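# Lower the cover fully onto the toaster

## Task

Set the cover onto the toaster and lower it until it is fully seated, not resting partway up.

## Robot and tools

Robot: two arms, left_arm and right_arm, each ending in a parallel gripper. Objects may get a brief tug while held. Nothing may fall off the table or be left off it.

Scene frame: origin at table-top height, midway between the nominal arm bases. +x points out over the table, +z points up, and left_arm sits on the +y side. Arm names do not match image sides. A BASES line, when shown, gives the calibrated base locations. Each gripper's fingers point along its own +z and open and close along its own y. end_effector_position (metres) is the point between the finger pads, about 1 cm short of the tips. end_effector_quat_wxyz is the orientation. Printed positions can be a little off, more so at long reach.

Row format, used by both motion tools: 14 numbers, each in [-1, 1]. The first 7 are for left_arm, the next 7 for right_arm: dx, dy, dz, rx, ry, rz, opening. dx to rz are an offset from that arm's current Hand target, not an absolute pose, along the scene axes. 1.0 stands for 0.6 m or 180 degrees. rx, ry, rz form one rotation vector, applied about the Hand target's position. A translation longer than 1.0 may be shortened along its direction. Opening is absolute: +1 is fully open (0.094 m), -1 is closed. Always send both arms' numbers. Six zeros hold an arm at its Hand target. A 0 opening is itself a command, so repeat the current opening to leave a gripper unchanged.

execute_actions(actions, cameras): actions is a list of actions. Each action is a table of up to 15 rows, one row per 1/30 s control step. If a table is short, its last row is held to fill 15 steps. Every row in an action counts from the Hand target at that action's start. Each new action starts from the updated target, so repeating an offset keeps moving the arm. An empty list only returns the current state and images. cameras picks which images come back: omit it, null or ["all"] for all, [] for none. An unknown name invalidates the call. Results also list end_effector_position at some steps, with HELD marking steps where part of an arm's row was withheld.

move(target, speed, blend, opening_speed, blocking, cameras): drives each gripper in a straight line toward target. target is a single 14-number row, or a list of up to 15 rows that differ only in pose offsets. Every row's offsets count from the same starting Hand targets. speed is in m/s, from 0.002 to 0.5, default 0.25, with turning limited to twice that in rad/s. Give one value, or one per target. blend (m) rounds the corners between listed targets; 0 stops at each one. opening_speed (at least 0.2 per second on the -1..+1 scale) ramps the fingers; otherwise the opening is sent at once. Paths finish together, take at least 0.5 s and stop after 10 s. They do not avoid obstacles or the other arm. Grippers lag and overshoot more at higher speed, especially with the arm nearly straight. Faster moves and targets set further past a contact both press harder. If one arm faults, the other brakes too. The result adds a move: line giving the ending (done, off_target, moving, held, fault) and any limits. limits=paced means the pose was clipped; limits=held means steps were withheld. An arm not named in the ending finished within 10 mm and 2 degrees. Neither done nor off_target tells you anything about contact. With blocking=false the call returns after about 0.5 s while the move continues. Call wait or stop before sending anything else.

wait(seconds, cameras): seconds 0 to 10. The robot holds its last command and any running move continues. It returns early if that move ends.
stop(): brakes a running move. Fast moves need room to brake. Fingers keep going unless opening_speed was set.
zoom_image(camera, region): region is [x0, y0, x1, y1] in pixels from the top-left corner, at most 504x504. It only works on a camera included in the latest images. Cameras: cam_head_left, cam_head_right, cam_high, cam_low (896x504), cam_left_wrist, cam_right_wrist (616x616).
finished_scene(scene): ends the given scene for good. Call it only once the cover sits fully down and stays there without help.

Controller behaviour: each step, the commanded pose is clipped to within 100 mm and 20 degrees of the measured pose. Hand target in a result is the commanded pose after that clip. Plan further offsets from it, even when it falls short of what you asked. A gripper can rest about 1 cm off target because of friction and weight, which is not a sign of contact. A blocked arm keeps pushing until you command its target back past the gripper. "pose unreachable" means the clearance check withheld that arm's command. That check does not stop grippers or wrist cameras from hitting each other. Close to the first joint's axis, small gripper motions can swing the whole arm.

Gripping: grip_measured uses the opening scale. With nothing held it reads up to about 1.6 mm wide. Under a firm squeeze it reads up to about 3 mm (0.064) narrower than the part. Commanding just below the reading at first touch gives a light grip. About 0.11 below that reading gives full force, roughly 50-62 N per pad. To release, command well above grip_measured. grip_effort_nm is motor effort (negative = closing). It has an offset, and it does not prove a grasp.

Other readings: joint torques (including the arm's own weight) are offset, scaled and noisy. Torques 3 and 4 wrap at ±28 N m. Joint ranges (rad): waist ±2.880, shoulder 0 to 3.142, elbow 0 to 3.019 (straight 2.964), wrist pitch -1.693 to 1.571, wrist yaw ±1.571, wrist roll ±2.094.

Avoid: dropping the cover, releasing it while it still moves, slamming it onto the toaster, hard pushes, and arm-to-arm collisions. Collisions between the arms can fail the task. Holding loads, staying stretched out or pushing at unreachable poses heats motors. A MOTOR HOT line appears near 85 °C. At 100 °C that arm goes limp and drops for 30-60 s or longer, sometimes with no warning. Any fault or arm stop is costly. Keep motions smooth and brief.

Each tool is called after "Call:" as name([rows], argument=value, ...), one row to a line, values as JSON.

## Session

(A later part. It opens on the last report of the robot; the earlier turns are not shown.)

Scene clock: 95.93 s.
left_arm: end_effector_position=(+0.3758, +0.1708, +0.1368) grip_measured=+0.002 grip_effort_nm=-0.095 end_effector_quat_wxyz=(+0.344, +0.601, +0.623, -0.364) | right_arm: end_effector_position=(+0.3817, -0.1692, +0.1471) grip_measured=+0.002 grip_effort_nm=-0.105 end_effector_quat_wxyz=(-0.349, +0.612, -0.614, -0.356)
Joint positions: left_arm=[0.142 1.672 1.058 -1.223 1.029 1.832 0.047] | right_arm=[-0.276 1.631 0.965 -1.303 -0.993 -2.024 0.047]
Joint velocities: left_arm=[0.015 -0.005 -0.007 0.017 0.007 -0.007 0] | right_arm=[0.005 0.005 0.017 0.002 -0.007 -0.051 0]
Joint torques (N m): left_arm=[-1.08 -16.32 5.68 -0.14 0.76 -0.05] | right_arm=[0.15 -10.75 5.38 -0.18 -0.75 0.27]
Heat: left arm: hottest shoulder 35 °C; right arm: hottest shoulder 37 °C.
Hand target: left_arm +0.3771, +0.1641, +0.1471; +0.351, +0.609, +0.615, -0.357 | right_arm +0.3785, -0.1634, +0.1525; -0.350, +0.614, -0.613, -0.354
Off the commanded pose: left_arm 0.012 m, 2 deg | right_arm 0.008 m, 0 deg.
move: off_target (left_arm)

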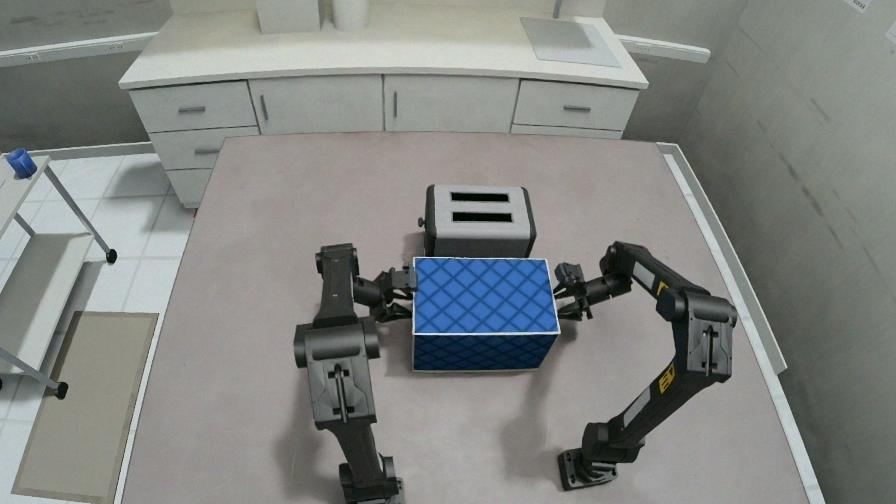

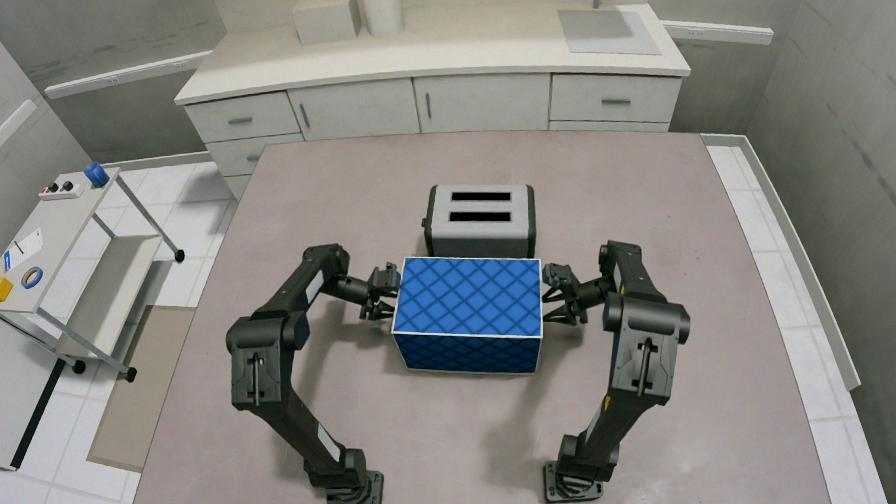

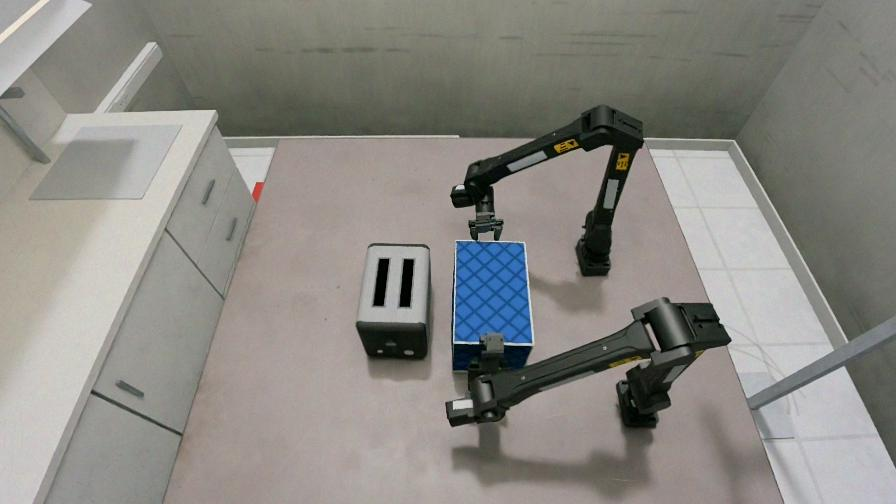

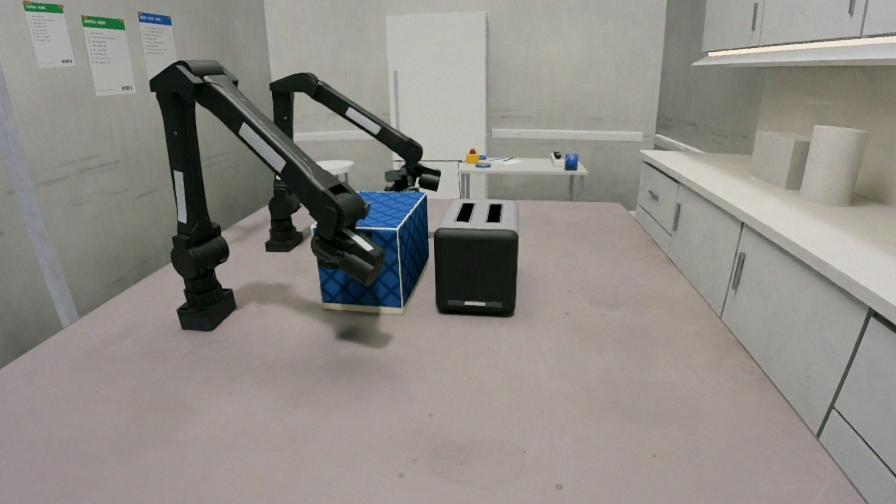

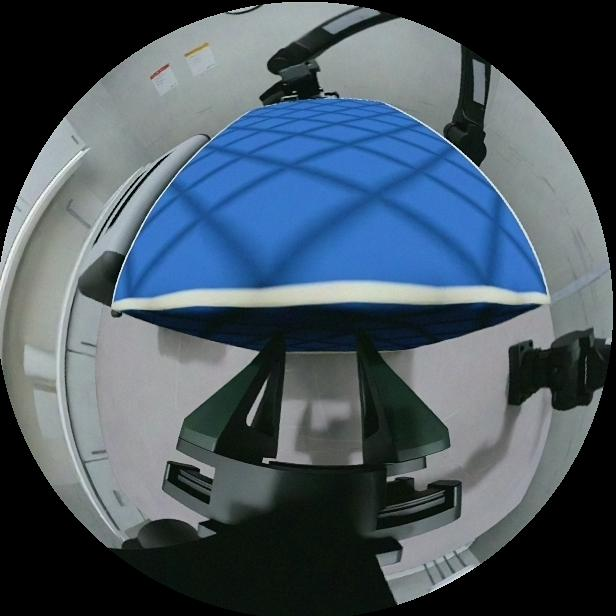

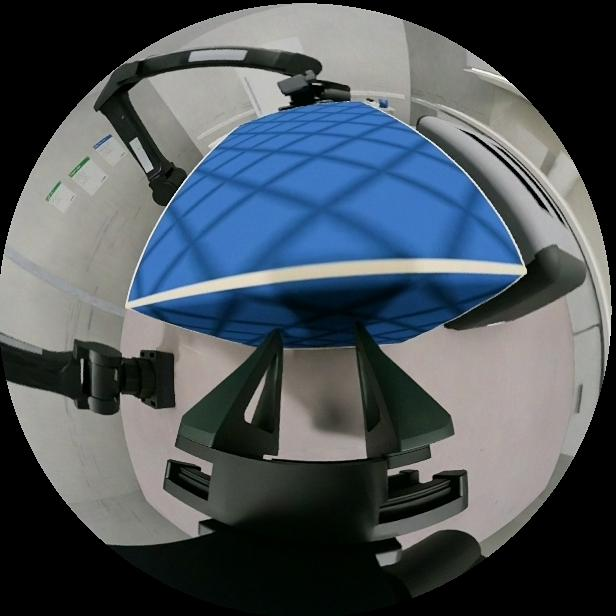

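Call:
move(target=[0,0.04,0.02,-0.11,0,0,0,0,-0.04,0,0.11,0,0,0], speed=0.15)

Scene clock: 102.90 s.
left_arm: end_effector_position=(+0.3768, +0.1818, +0.1628) grip_measured=+0.002 grip_effort_nm=-0.095 end_effector_quat_wxyz=(+0.447, +0.532, +0.584, -0.420) | right_arm: end_effector_position=(+0.3801, -0.1832, +0.1624) grip_measured=+0.002 grip_effort_nm=-0.110 end_effector_quat_wxyz=(+0.438, -0.523, +0.620, +0.388)
Joint positions: left_arm=[0.213 1.728 1.058 -1.402 1.284 2.075 0.047] | right_arm=[-0.365 1.644 0.912 -1.339 -1.204 -2.075 0.047]
Joint velocities: left_arm=[-0.005 -0.015 -0.022 0.037 -0.007 -0.051 0] | right_arm=[-0.015 -0.015 0.007 0.012 -0.022 0.066 0]
Joint torques (N m): left_arm=[1.03 -13.57 5.11 -1.13 0.74 0.16] | right_arm=[-1.96 -7.06 4.97 -0.28 -0.76 -0.07]
Heat: left arm: hottest shoulder 34 °C; right arm: hottest shoulder 37 °C.
Hand target: left_arm +0.3779, +0.1883, +0.1597; +0.450, +0.540, +0.545, -0.457 | right_arm +0.3779, -0.1875, +0.1520; +0.449, -0.545, +0.543, +0.454
Off the commanded pose: left_arm 0.007 m, 6 deg | right_arm 0.011 m, 12 deg.
joint sent to its limit (left arm) — joint 6 (wrist roll), upper limit. The joint targets are off in orientation, not in position.
joint sent to its limit (right arm) — joint 6 (wrist roll), lower limit. The joint targets are off in orientation, not in position.
move: off_target (left_arm, right_arm)

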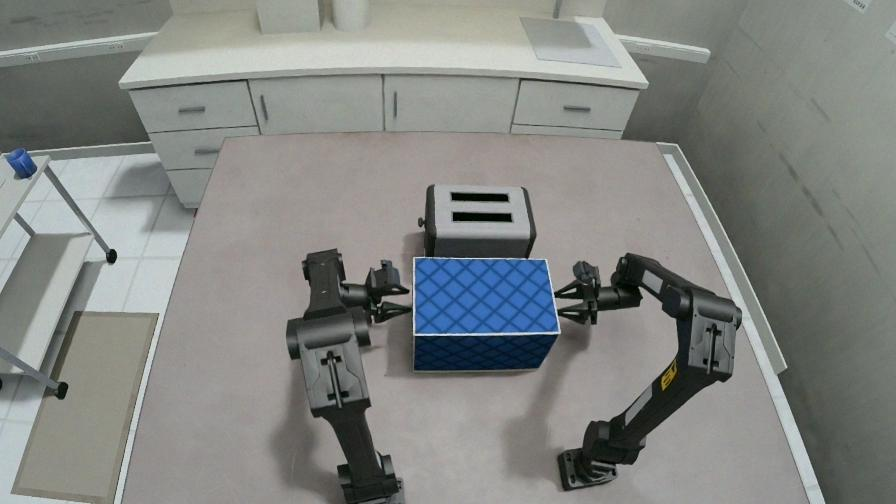

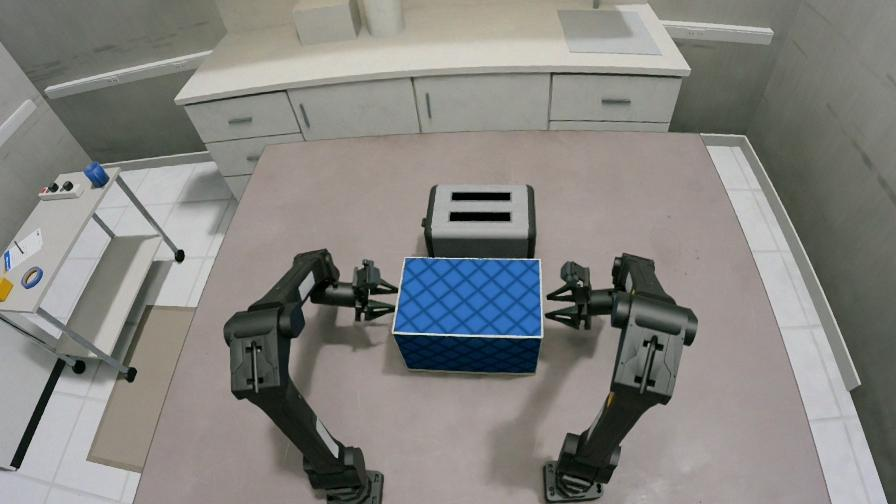

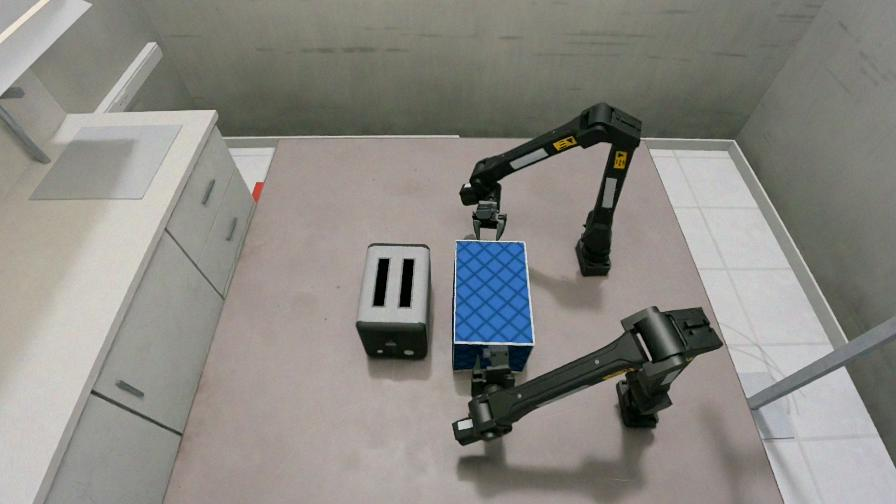

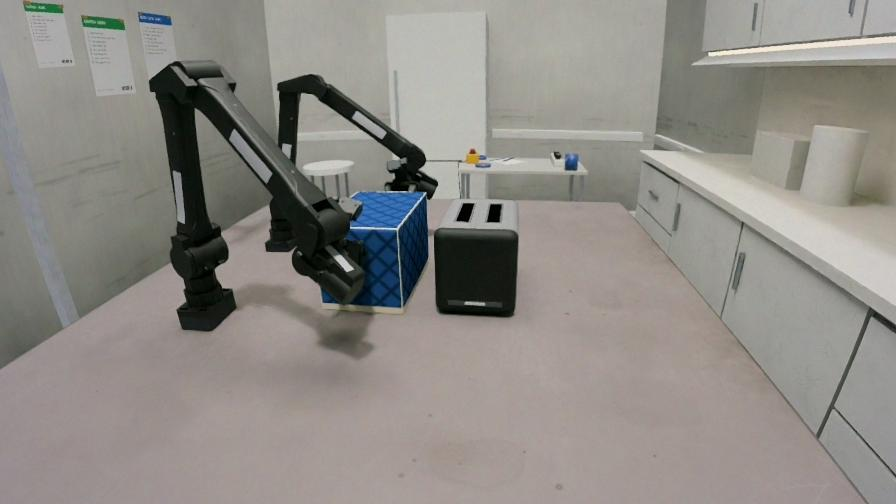

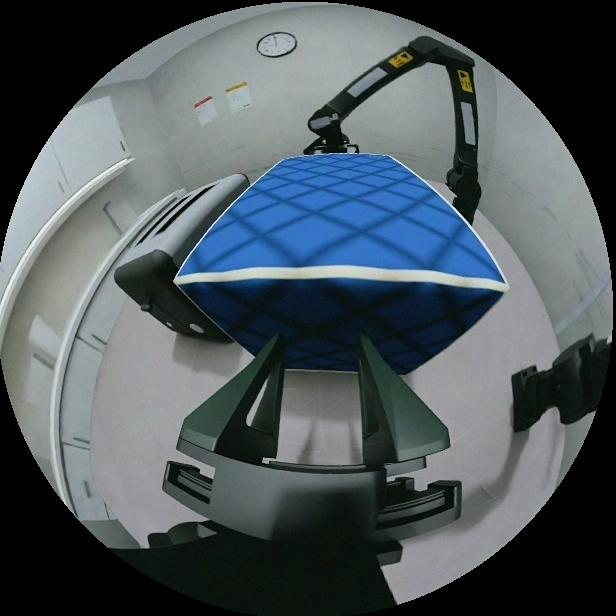

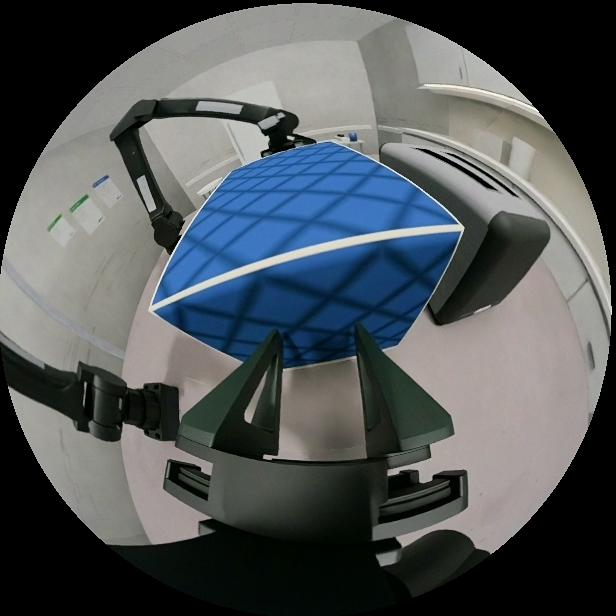

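Call:
move(target=[0,-0.06,-0.01,0,0,0,0,0,0.06,0,0,0,0,0], speed=0.04)

Scene clock: 109.17 s.
left_arm: end_effector_position=(+0.3771, +0.1595, +0.1604) grip_measured=+0.002 grip_effort_nm=-0.095 end_effector_quat_wxyz=(+0.452, +0.530, +0.568, -0.439) | right_arm: end_effector_position=(+0.3816, -0.1572, +0.1634) grip_measured=+0.002 grip_effort_nm=-0.095 end_effector_quat_wxyz=(+0.452, -0.527, +0.595, +0.404)
Joint positions: left_arm=[0.163 1.749 1.055 -1.389 1.332 2.075 0.047] | right_arm=[-0.301 1.654 0.901 -1.306 -1.266 -2.076 0.047]
Joint velocities: left_arm=[0.005 0.005 0.002 -0.012 -0.051 0.007 0] | right_arm=[-0.015 0.005 0.002 0.007 -0.022 -0.051 0]
Joint torques (N m): left_arm=[-1.26 -12.75 5.09 -0.29 0.72 0.12] | right_arm=[0.32 -6.83 4.82 -0.25 -0.79 -0.06]
Heat: left arm: hottest shoulder 34 °C; right arm: hottest shoulder 36 °C.
Hand target: left_arm +0.3775, +0.1528, +0.1534; +0.450, +0.540, +0.546, -0.457 | right_arm +0.3778, -0.1511, +0.1526; +0.450, -0.545, +0.542, +0.455
Off the commanded pose: left_arm 0.010 m, 3 deg | right_arm 0.013 m, 9 deg.
joint sent to its limit (left arm) — joint 6 (wrist roll), upper limit. The joint targets still meet the commanded pose.
joint sent to its limit (right arm) — joint 6 (wrist roll), lower limit. The joint targets are off in orientation, not in position.
move: off_target (left_arm, right_arm)

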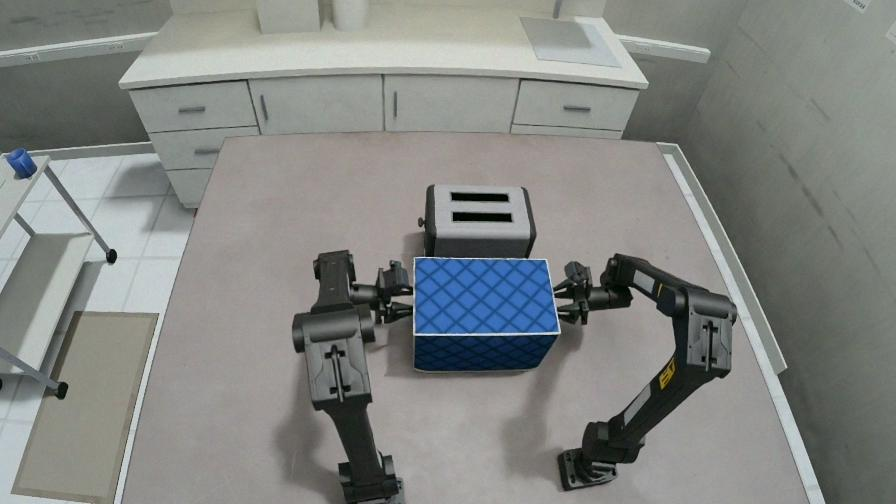

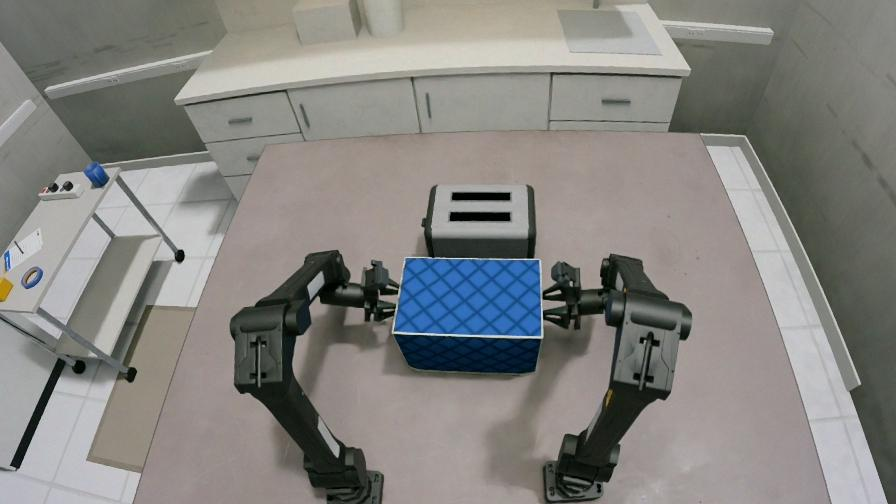

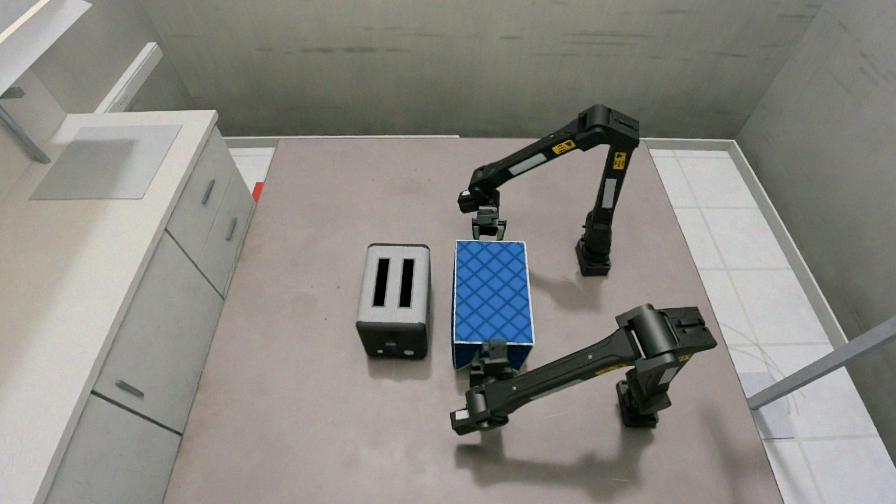

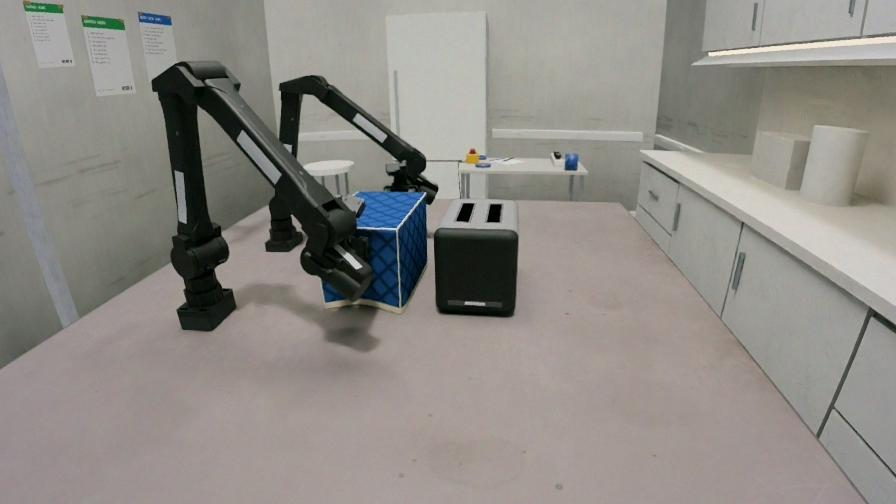

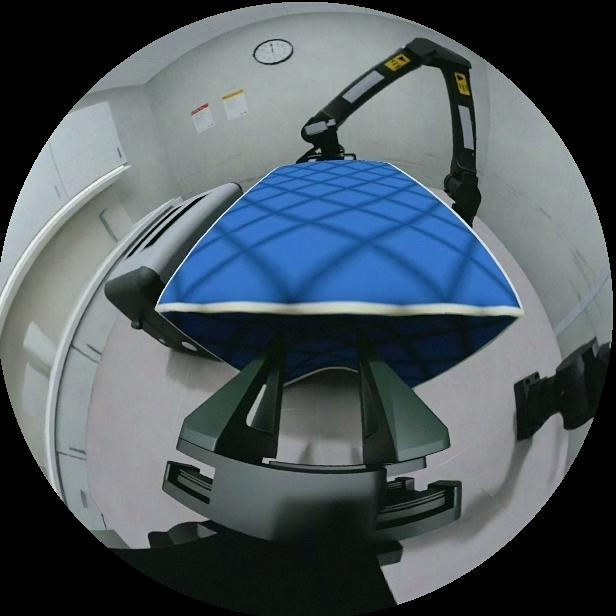

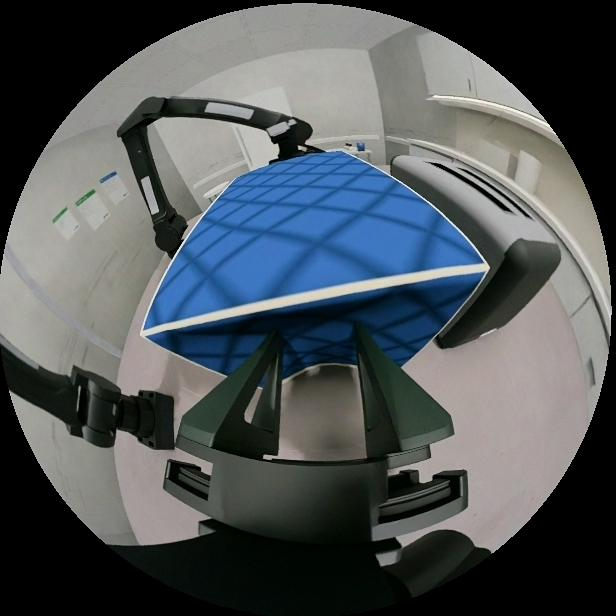

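Call:
move([
  [0,0.04,0,0,0,0,0,0,-0.04,0,0,0,0,0],
  [0,0.04,0.055,0,0,0,0,0,-0.04,0.055,0,0,0,0],
  [0,0.01,0.055,0,0,0,0,0,-0.01,0.055,0,0,0,0],
], speed=0.06)

Call:
zoom_image(camera="cam_low", region=[260, 160, 480, 340])

Scene clock: 121.03 s.
left_arm: end_effector_position=(+0.3706, +0.1635, +0.1723) grip_measured=+0.002 grip_effort_nm=-0.090 end_effector_quat_wxyz=(+0.442, +0.518, +0.579, -0.448) | right_arm: end_effector_position=(+0.3714, -0.1602, +0.1748) grip_measured=+0.002 grip_effort_nm=-0.105 end_effector_quat_wxyz=(+0.435, -0.509, +0.611, +0.422)
Joint positions: left_arm=[0.175 1.724 1.055 -1.455 1.324 2.075 0.047] | right_arm=[-0.315 1.63 0.9 -1.398 -1.253 -2.076 0.047]
Joint velocities: left_arm=[-0.005 -0.005 0.002 0.007 -0.007 0.066 -0.001] | right_arm=[-0.005 -0.015 -0.007 -0.007 0.007 0.081 0]
Joint torques (N m): left_arm=[-0.91 -15.38 7.01 -0.95 0.73 0.15] | right_arm=[0.15 -9.58 7.77 -0.65 -0.78 -0.07]
Heat: left arm: hottest shoulder 33 °C; right arm: hottest shoulder 35 °C.
Hand target: left_arm +0.3773, +0.1582, +0.1863; +0.450, +0.540, +0.546, -0.457 | right_arm +0.3782, -0.1574, +0.1855; +0.450, -0.545, +0.543, +0.455
Off the commanded pose: left_arm 0.016 m, 5 deg | right_arm 0.013 m, 10 deg.
joint sent to its limit (left arm) — joint 6 (wrist roll), upper limit. The joint targets are off in orientation, not in position.
joint sent to its limit (right arm) — joint 6 (wrist roll), lower limit. The joint targets are off in orientation, not in position.
move: off_target (left_arm, right_arm)

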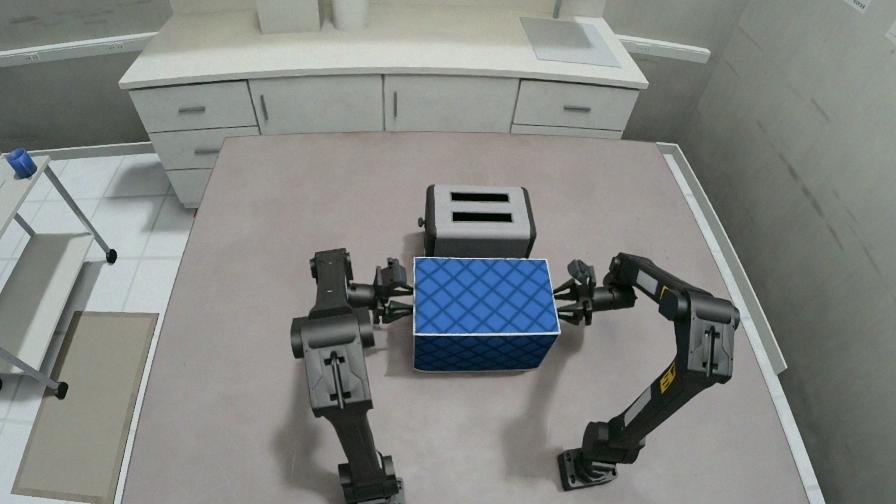

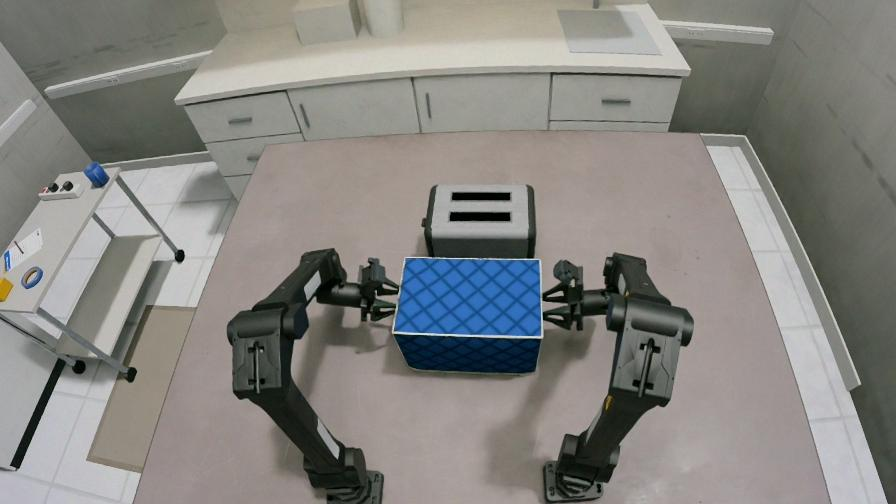

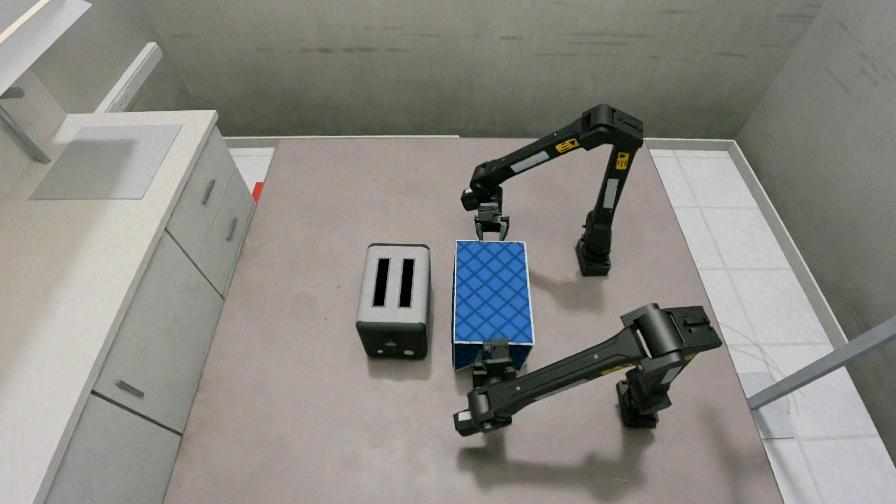

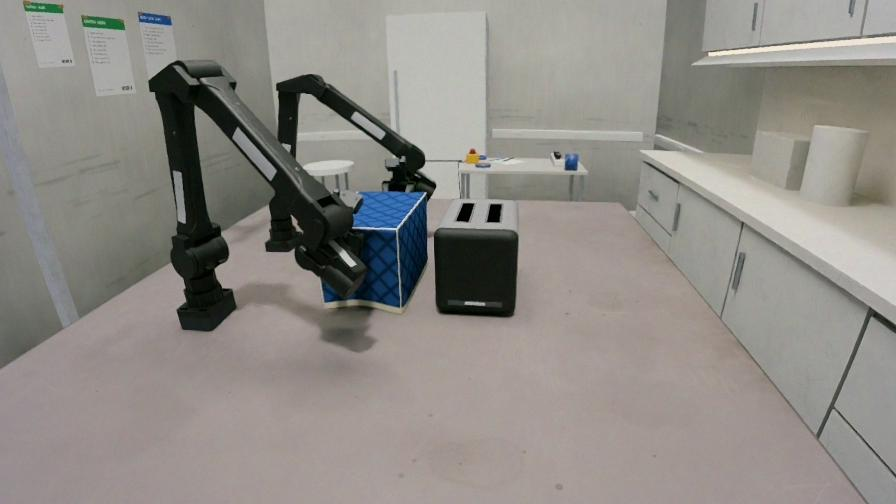

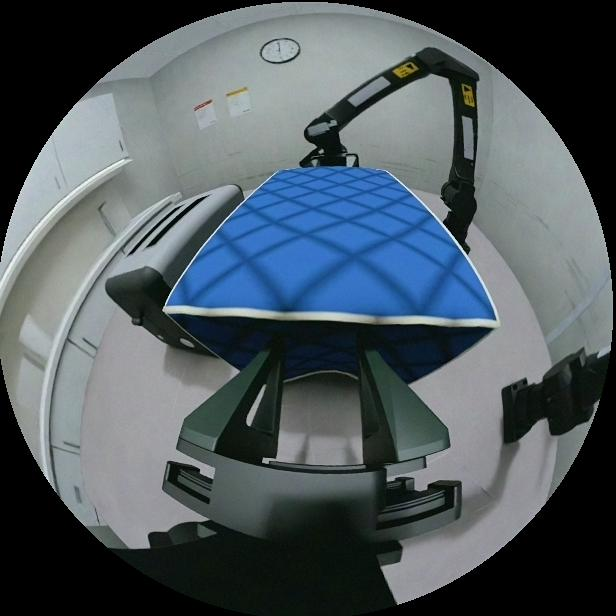

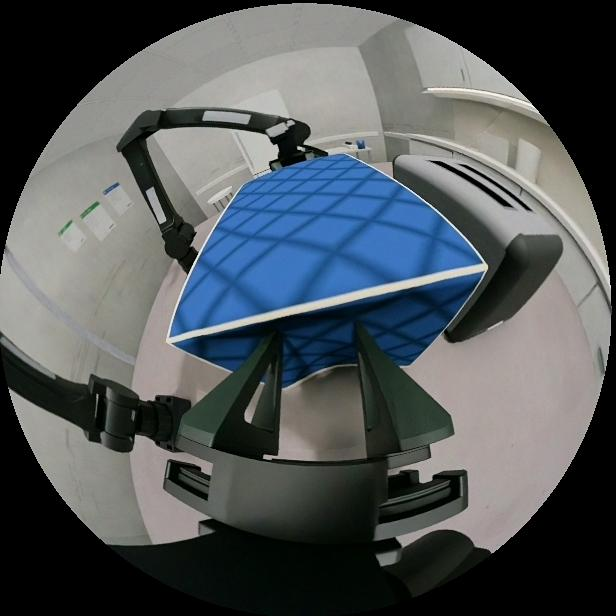

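Scaled by 2.291.

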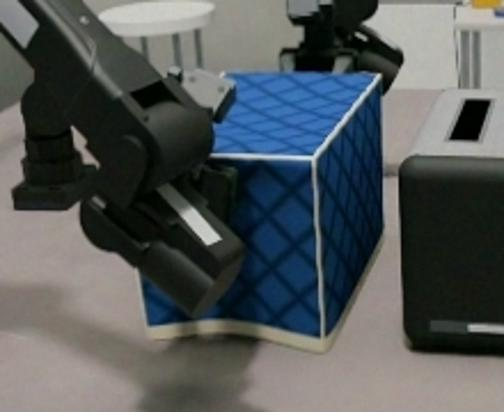

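Call:
move(target=[0,-0.025,0,0,0,0,-1,0,0.025,0,0,0,0,-1], speed=0.05, opening_speed=0.5, cameras=["cam_low","cam_left_wrist","cam_right_wrist"])

Call:
zoom_image(camera="cam_left_wrist", region=[150, 260, 500, 500])

Scene clock: 132.17 s.
left_arm: end_effector_position=(+0.3692, +0.1500, +0.1751) grip_measured=-0.989 grip_effort_nm=-0.564 end_effector_quat_wxyz=(+0.442, +0.521, +0.569, -0.457) | right_arm: end_effector_position=(+0.3716, -0.1463, +0.1781) grip_measured=-0.996 grip_effort_nm=-0.173 end_effector_quat_wxyz=(+0.438, -0.514, +0.599, +0.431)
Joint positions: left_arm=[0.143 1.724 1.055 -1.455 1.344 2.076 0.001] | right_arm=[-0.279 1.63 0.9 -1.394 -1.278 -2.076 0]
Joint velocities: left_arm=[0.005 -0.005 0.007 -0.002 -0.066 0.022 -0.001] | right_arm=[-0.005 -0.005 0.017 -0.007 -0.051 0.007 0]
Joint torques (N m): left_arm=[-1.38 -14.86 7.31 -0.87 0.74 0.15] | right_arm=[0.5 -9.23 7.58 -0.36 -0.81 -0.07]
Heat: left arm: hottest shoulder 33 °C; right arm: hottest shoulder 35 °C.
Hand target: left_arm +0.3772, +0.1434, +0.1861; +0.450, +0.540, +0.546, -0.457 | right_arm +0.3781, -0.1422, +0.1857; +0.450, -0.545, +0.542, +0.455
Off the commanded pose: left_arm 0.015 m, 4 deg | right_arm 0.011 m, 8 deg.
joint sent to its limit (left arm) — joint 6 (wrist roll), upper limit. The joint targets still meet the commanded pose.
joint sent to its limit (right arm) — joint 6 (wrist roll), lower limit. The joint targets are off in orientation, not in position.
move: off_target (left_arm, right_arm)
Images, in order (width x height): cam_low 896x504, cam_left_wrist 616x616, cam_right_wrist 616x616.

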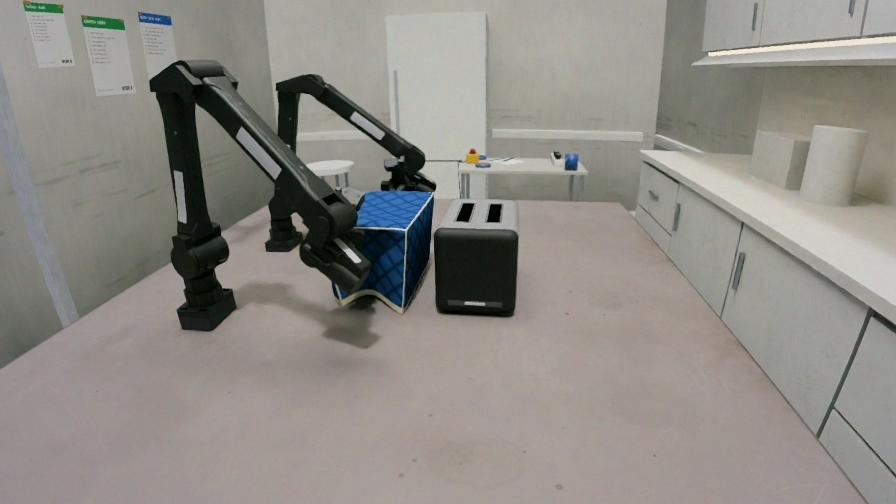

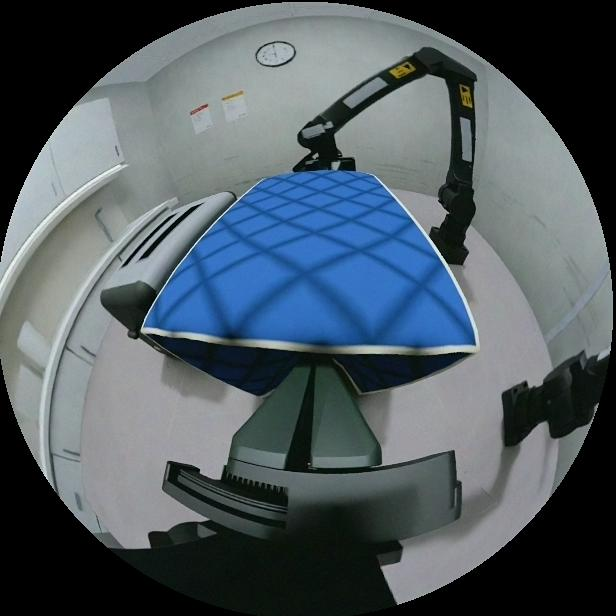

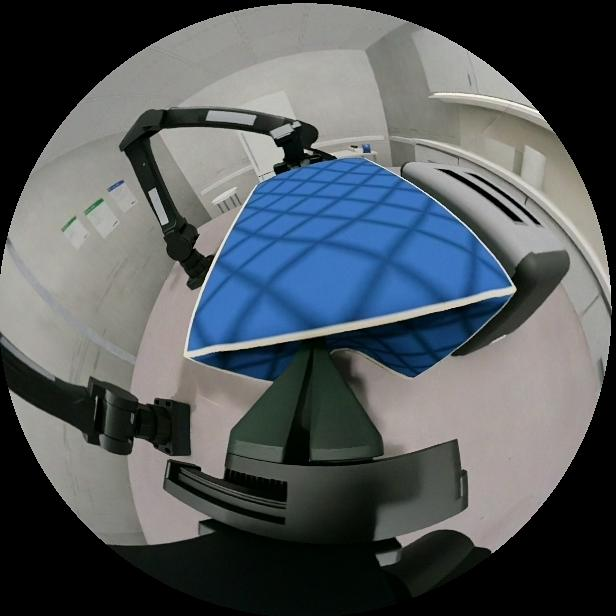

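Scaled by 1.440 from the camera's 616x616 image, which has a finer 880x880 frame.

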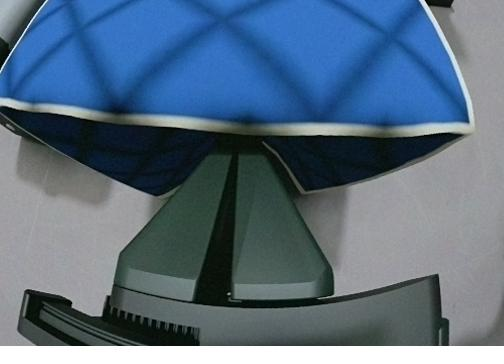

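Call:
move([
  [0,0.06,0,0,0,0,0.2,0,-0.06,0,0,0,0,0.2],
  [0,0.15,0.13,0.152,0.444,0.233,0.2,0,-0.15,0.13,-0.152,0.444,-0.233,0.2],
], speed=[0.08,0.25])

Scene clock: 152.27 s.
left_arm: end_effector_position=(+0.3675, +0.2311, +0.2489) grip_measured=+0.198 grip_effort_nm=0.095 end_effector_quat_wxyz=(-0.008, -0.004, +0.921, -0.389) | right_arm: end_effector_position=(+0.3677, -0.2330, +0.2443) grip_measured=+0.198 grip_effort_nm=0.085 end_effector_quat_wxyz=(-0.015, +0.003, +0.919, +0.395)
Joint positions: left_arm=[0.226 1.506 1.279 -1.59 0.769 0.322 0.056] | right_arm=[-0.384 1.462 1.152 -1.635 -0.739 -0.486 0.056]
Joint velocities: left_arm=[-0.015 -0.015 -0.022 -0.012 0.037 -0.081 0] | right_arm=[0.005 0.005 0.017 -0.007 0.037 0.022 0]
Joint torques (N m): left_arm=[-0.62 -13.27 9.88 -0.75 0.35 -0.01] | right_arm=[0.03 -9.29 12.59 -0.69 -0.27 0.22]
Heat: left arm: hottest shoulder 33 °C; right arm: hottest shoulder 35 °C.
Hand target: left_arm +0.3774, +0.2309, +0.2641; +0.003, +0.001, +0.923, -0.384 | right_arm +0.3802, -0.2334, +0.2634; +0.002, -0.006, +0.923, +0.384
Off the commanded pose: left_arm 0.018 m, 1 deg | right_arm 0.022 m, 2 deg.
move: off_target (left_arm, right_arm)

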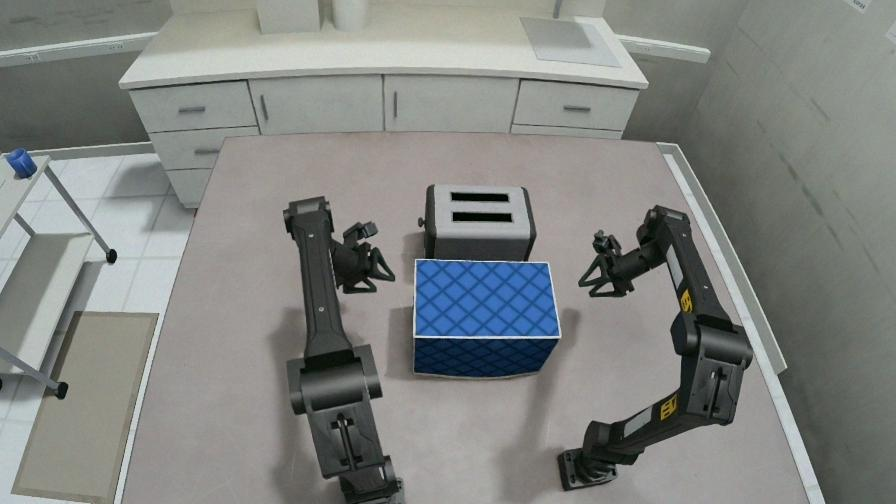

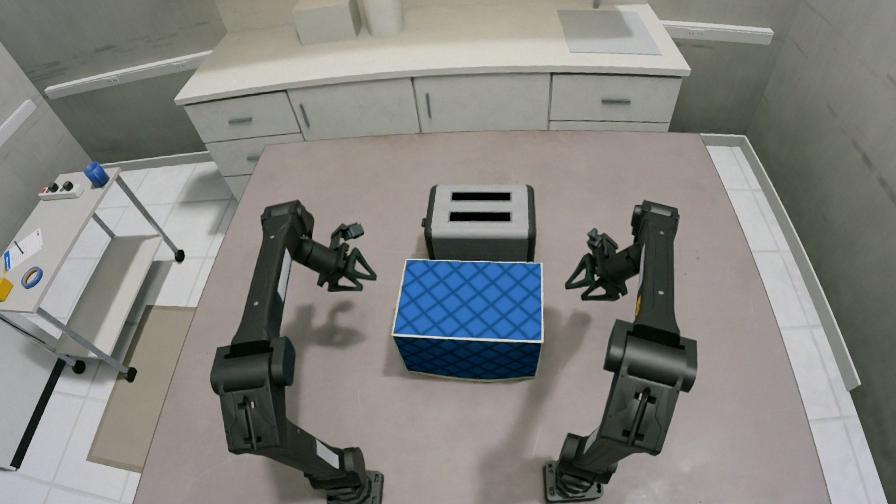

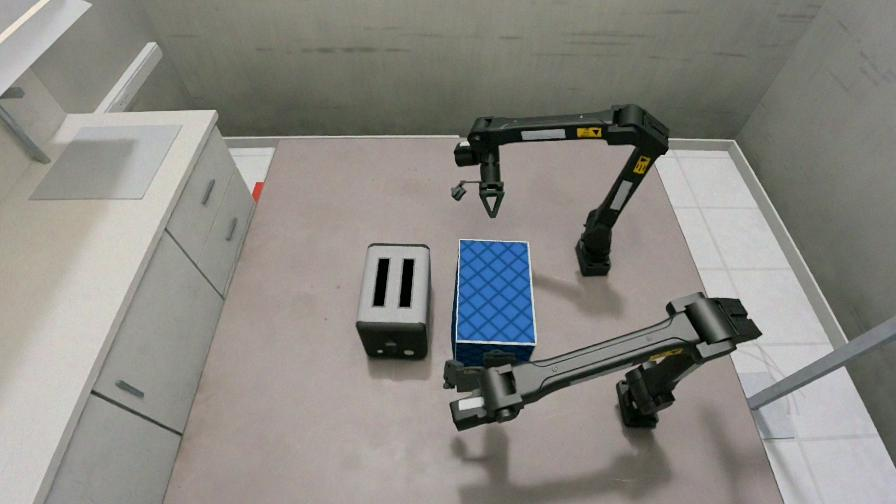

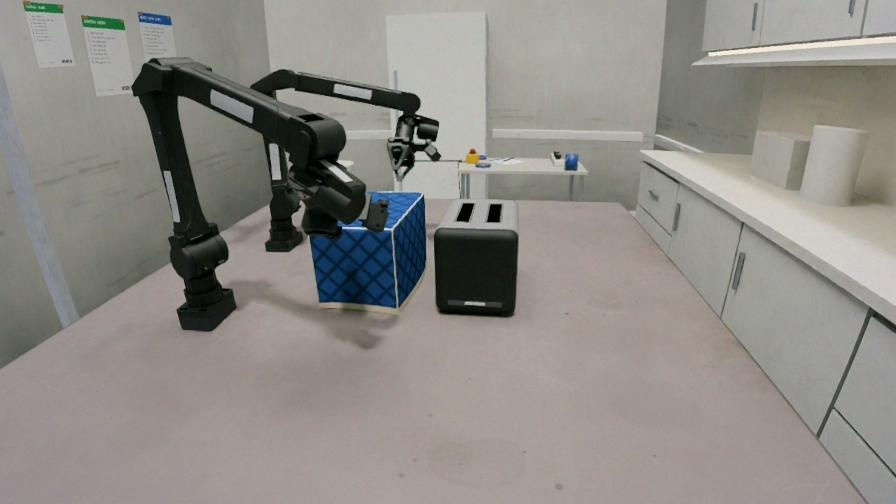

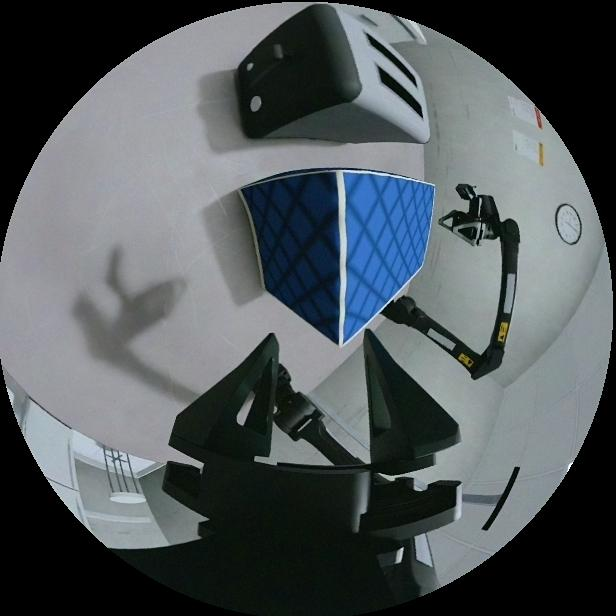

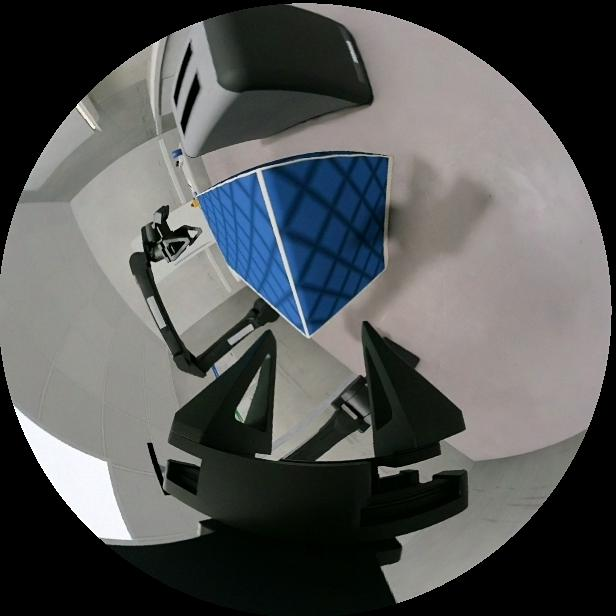

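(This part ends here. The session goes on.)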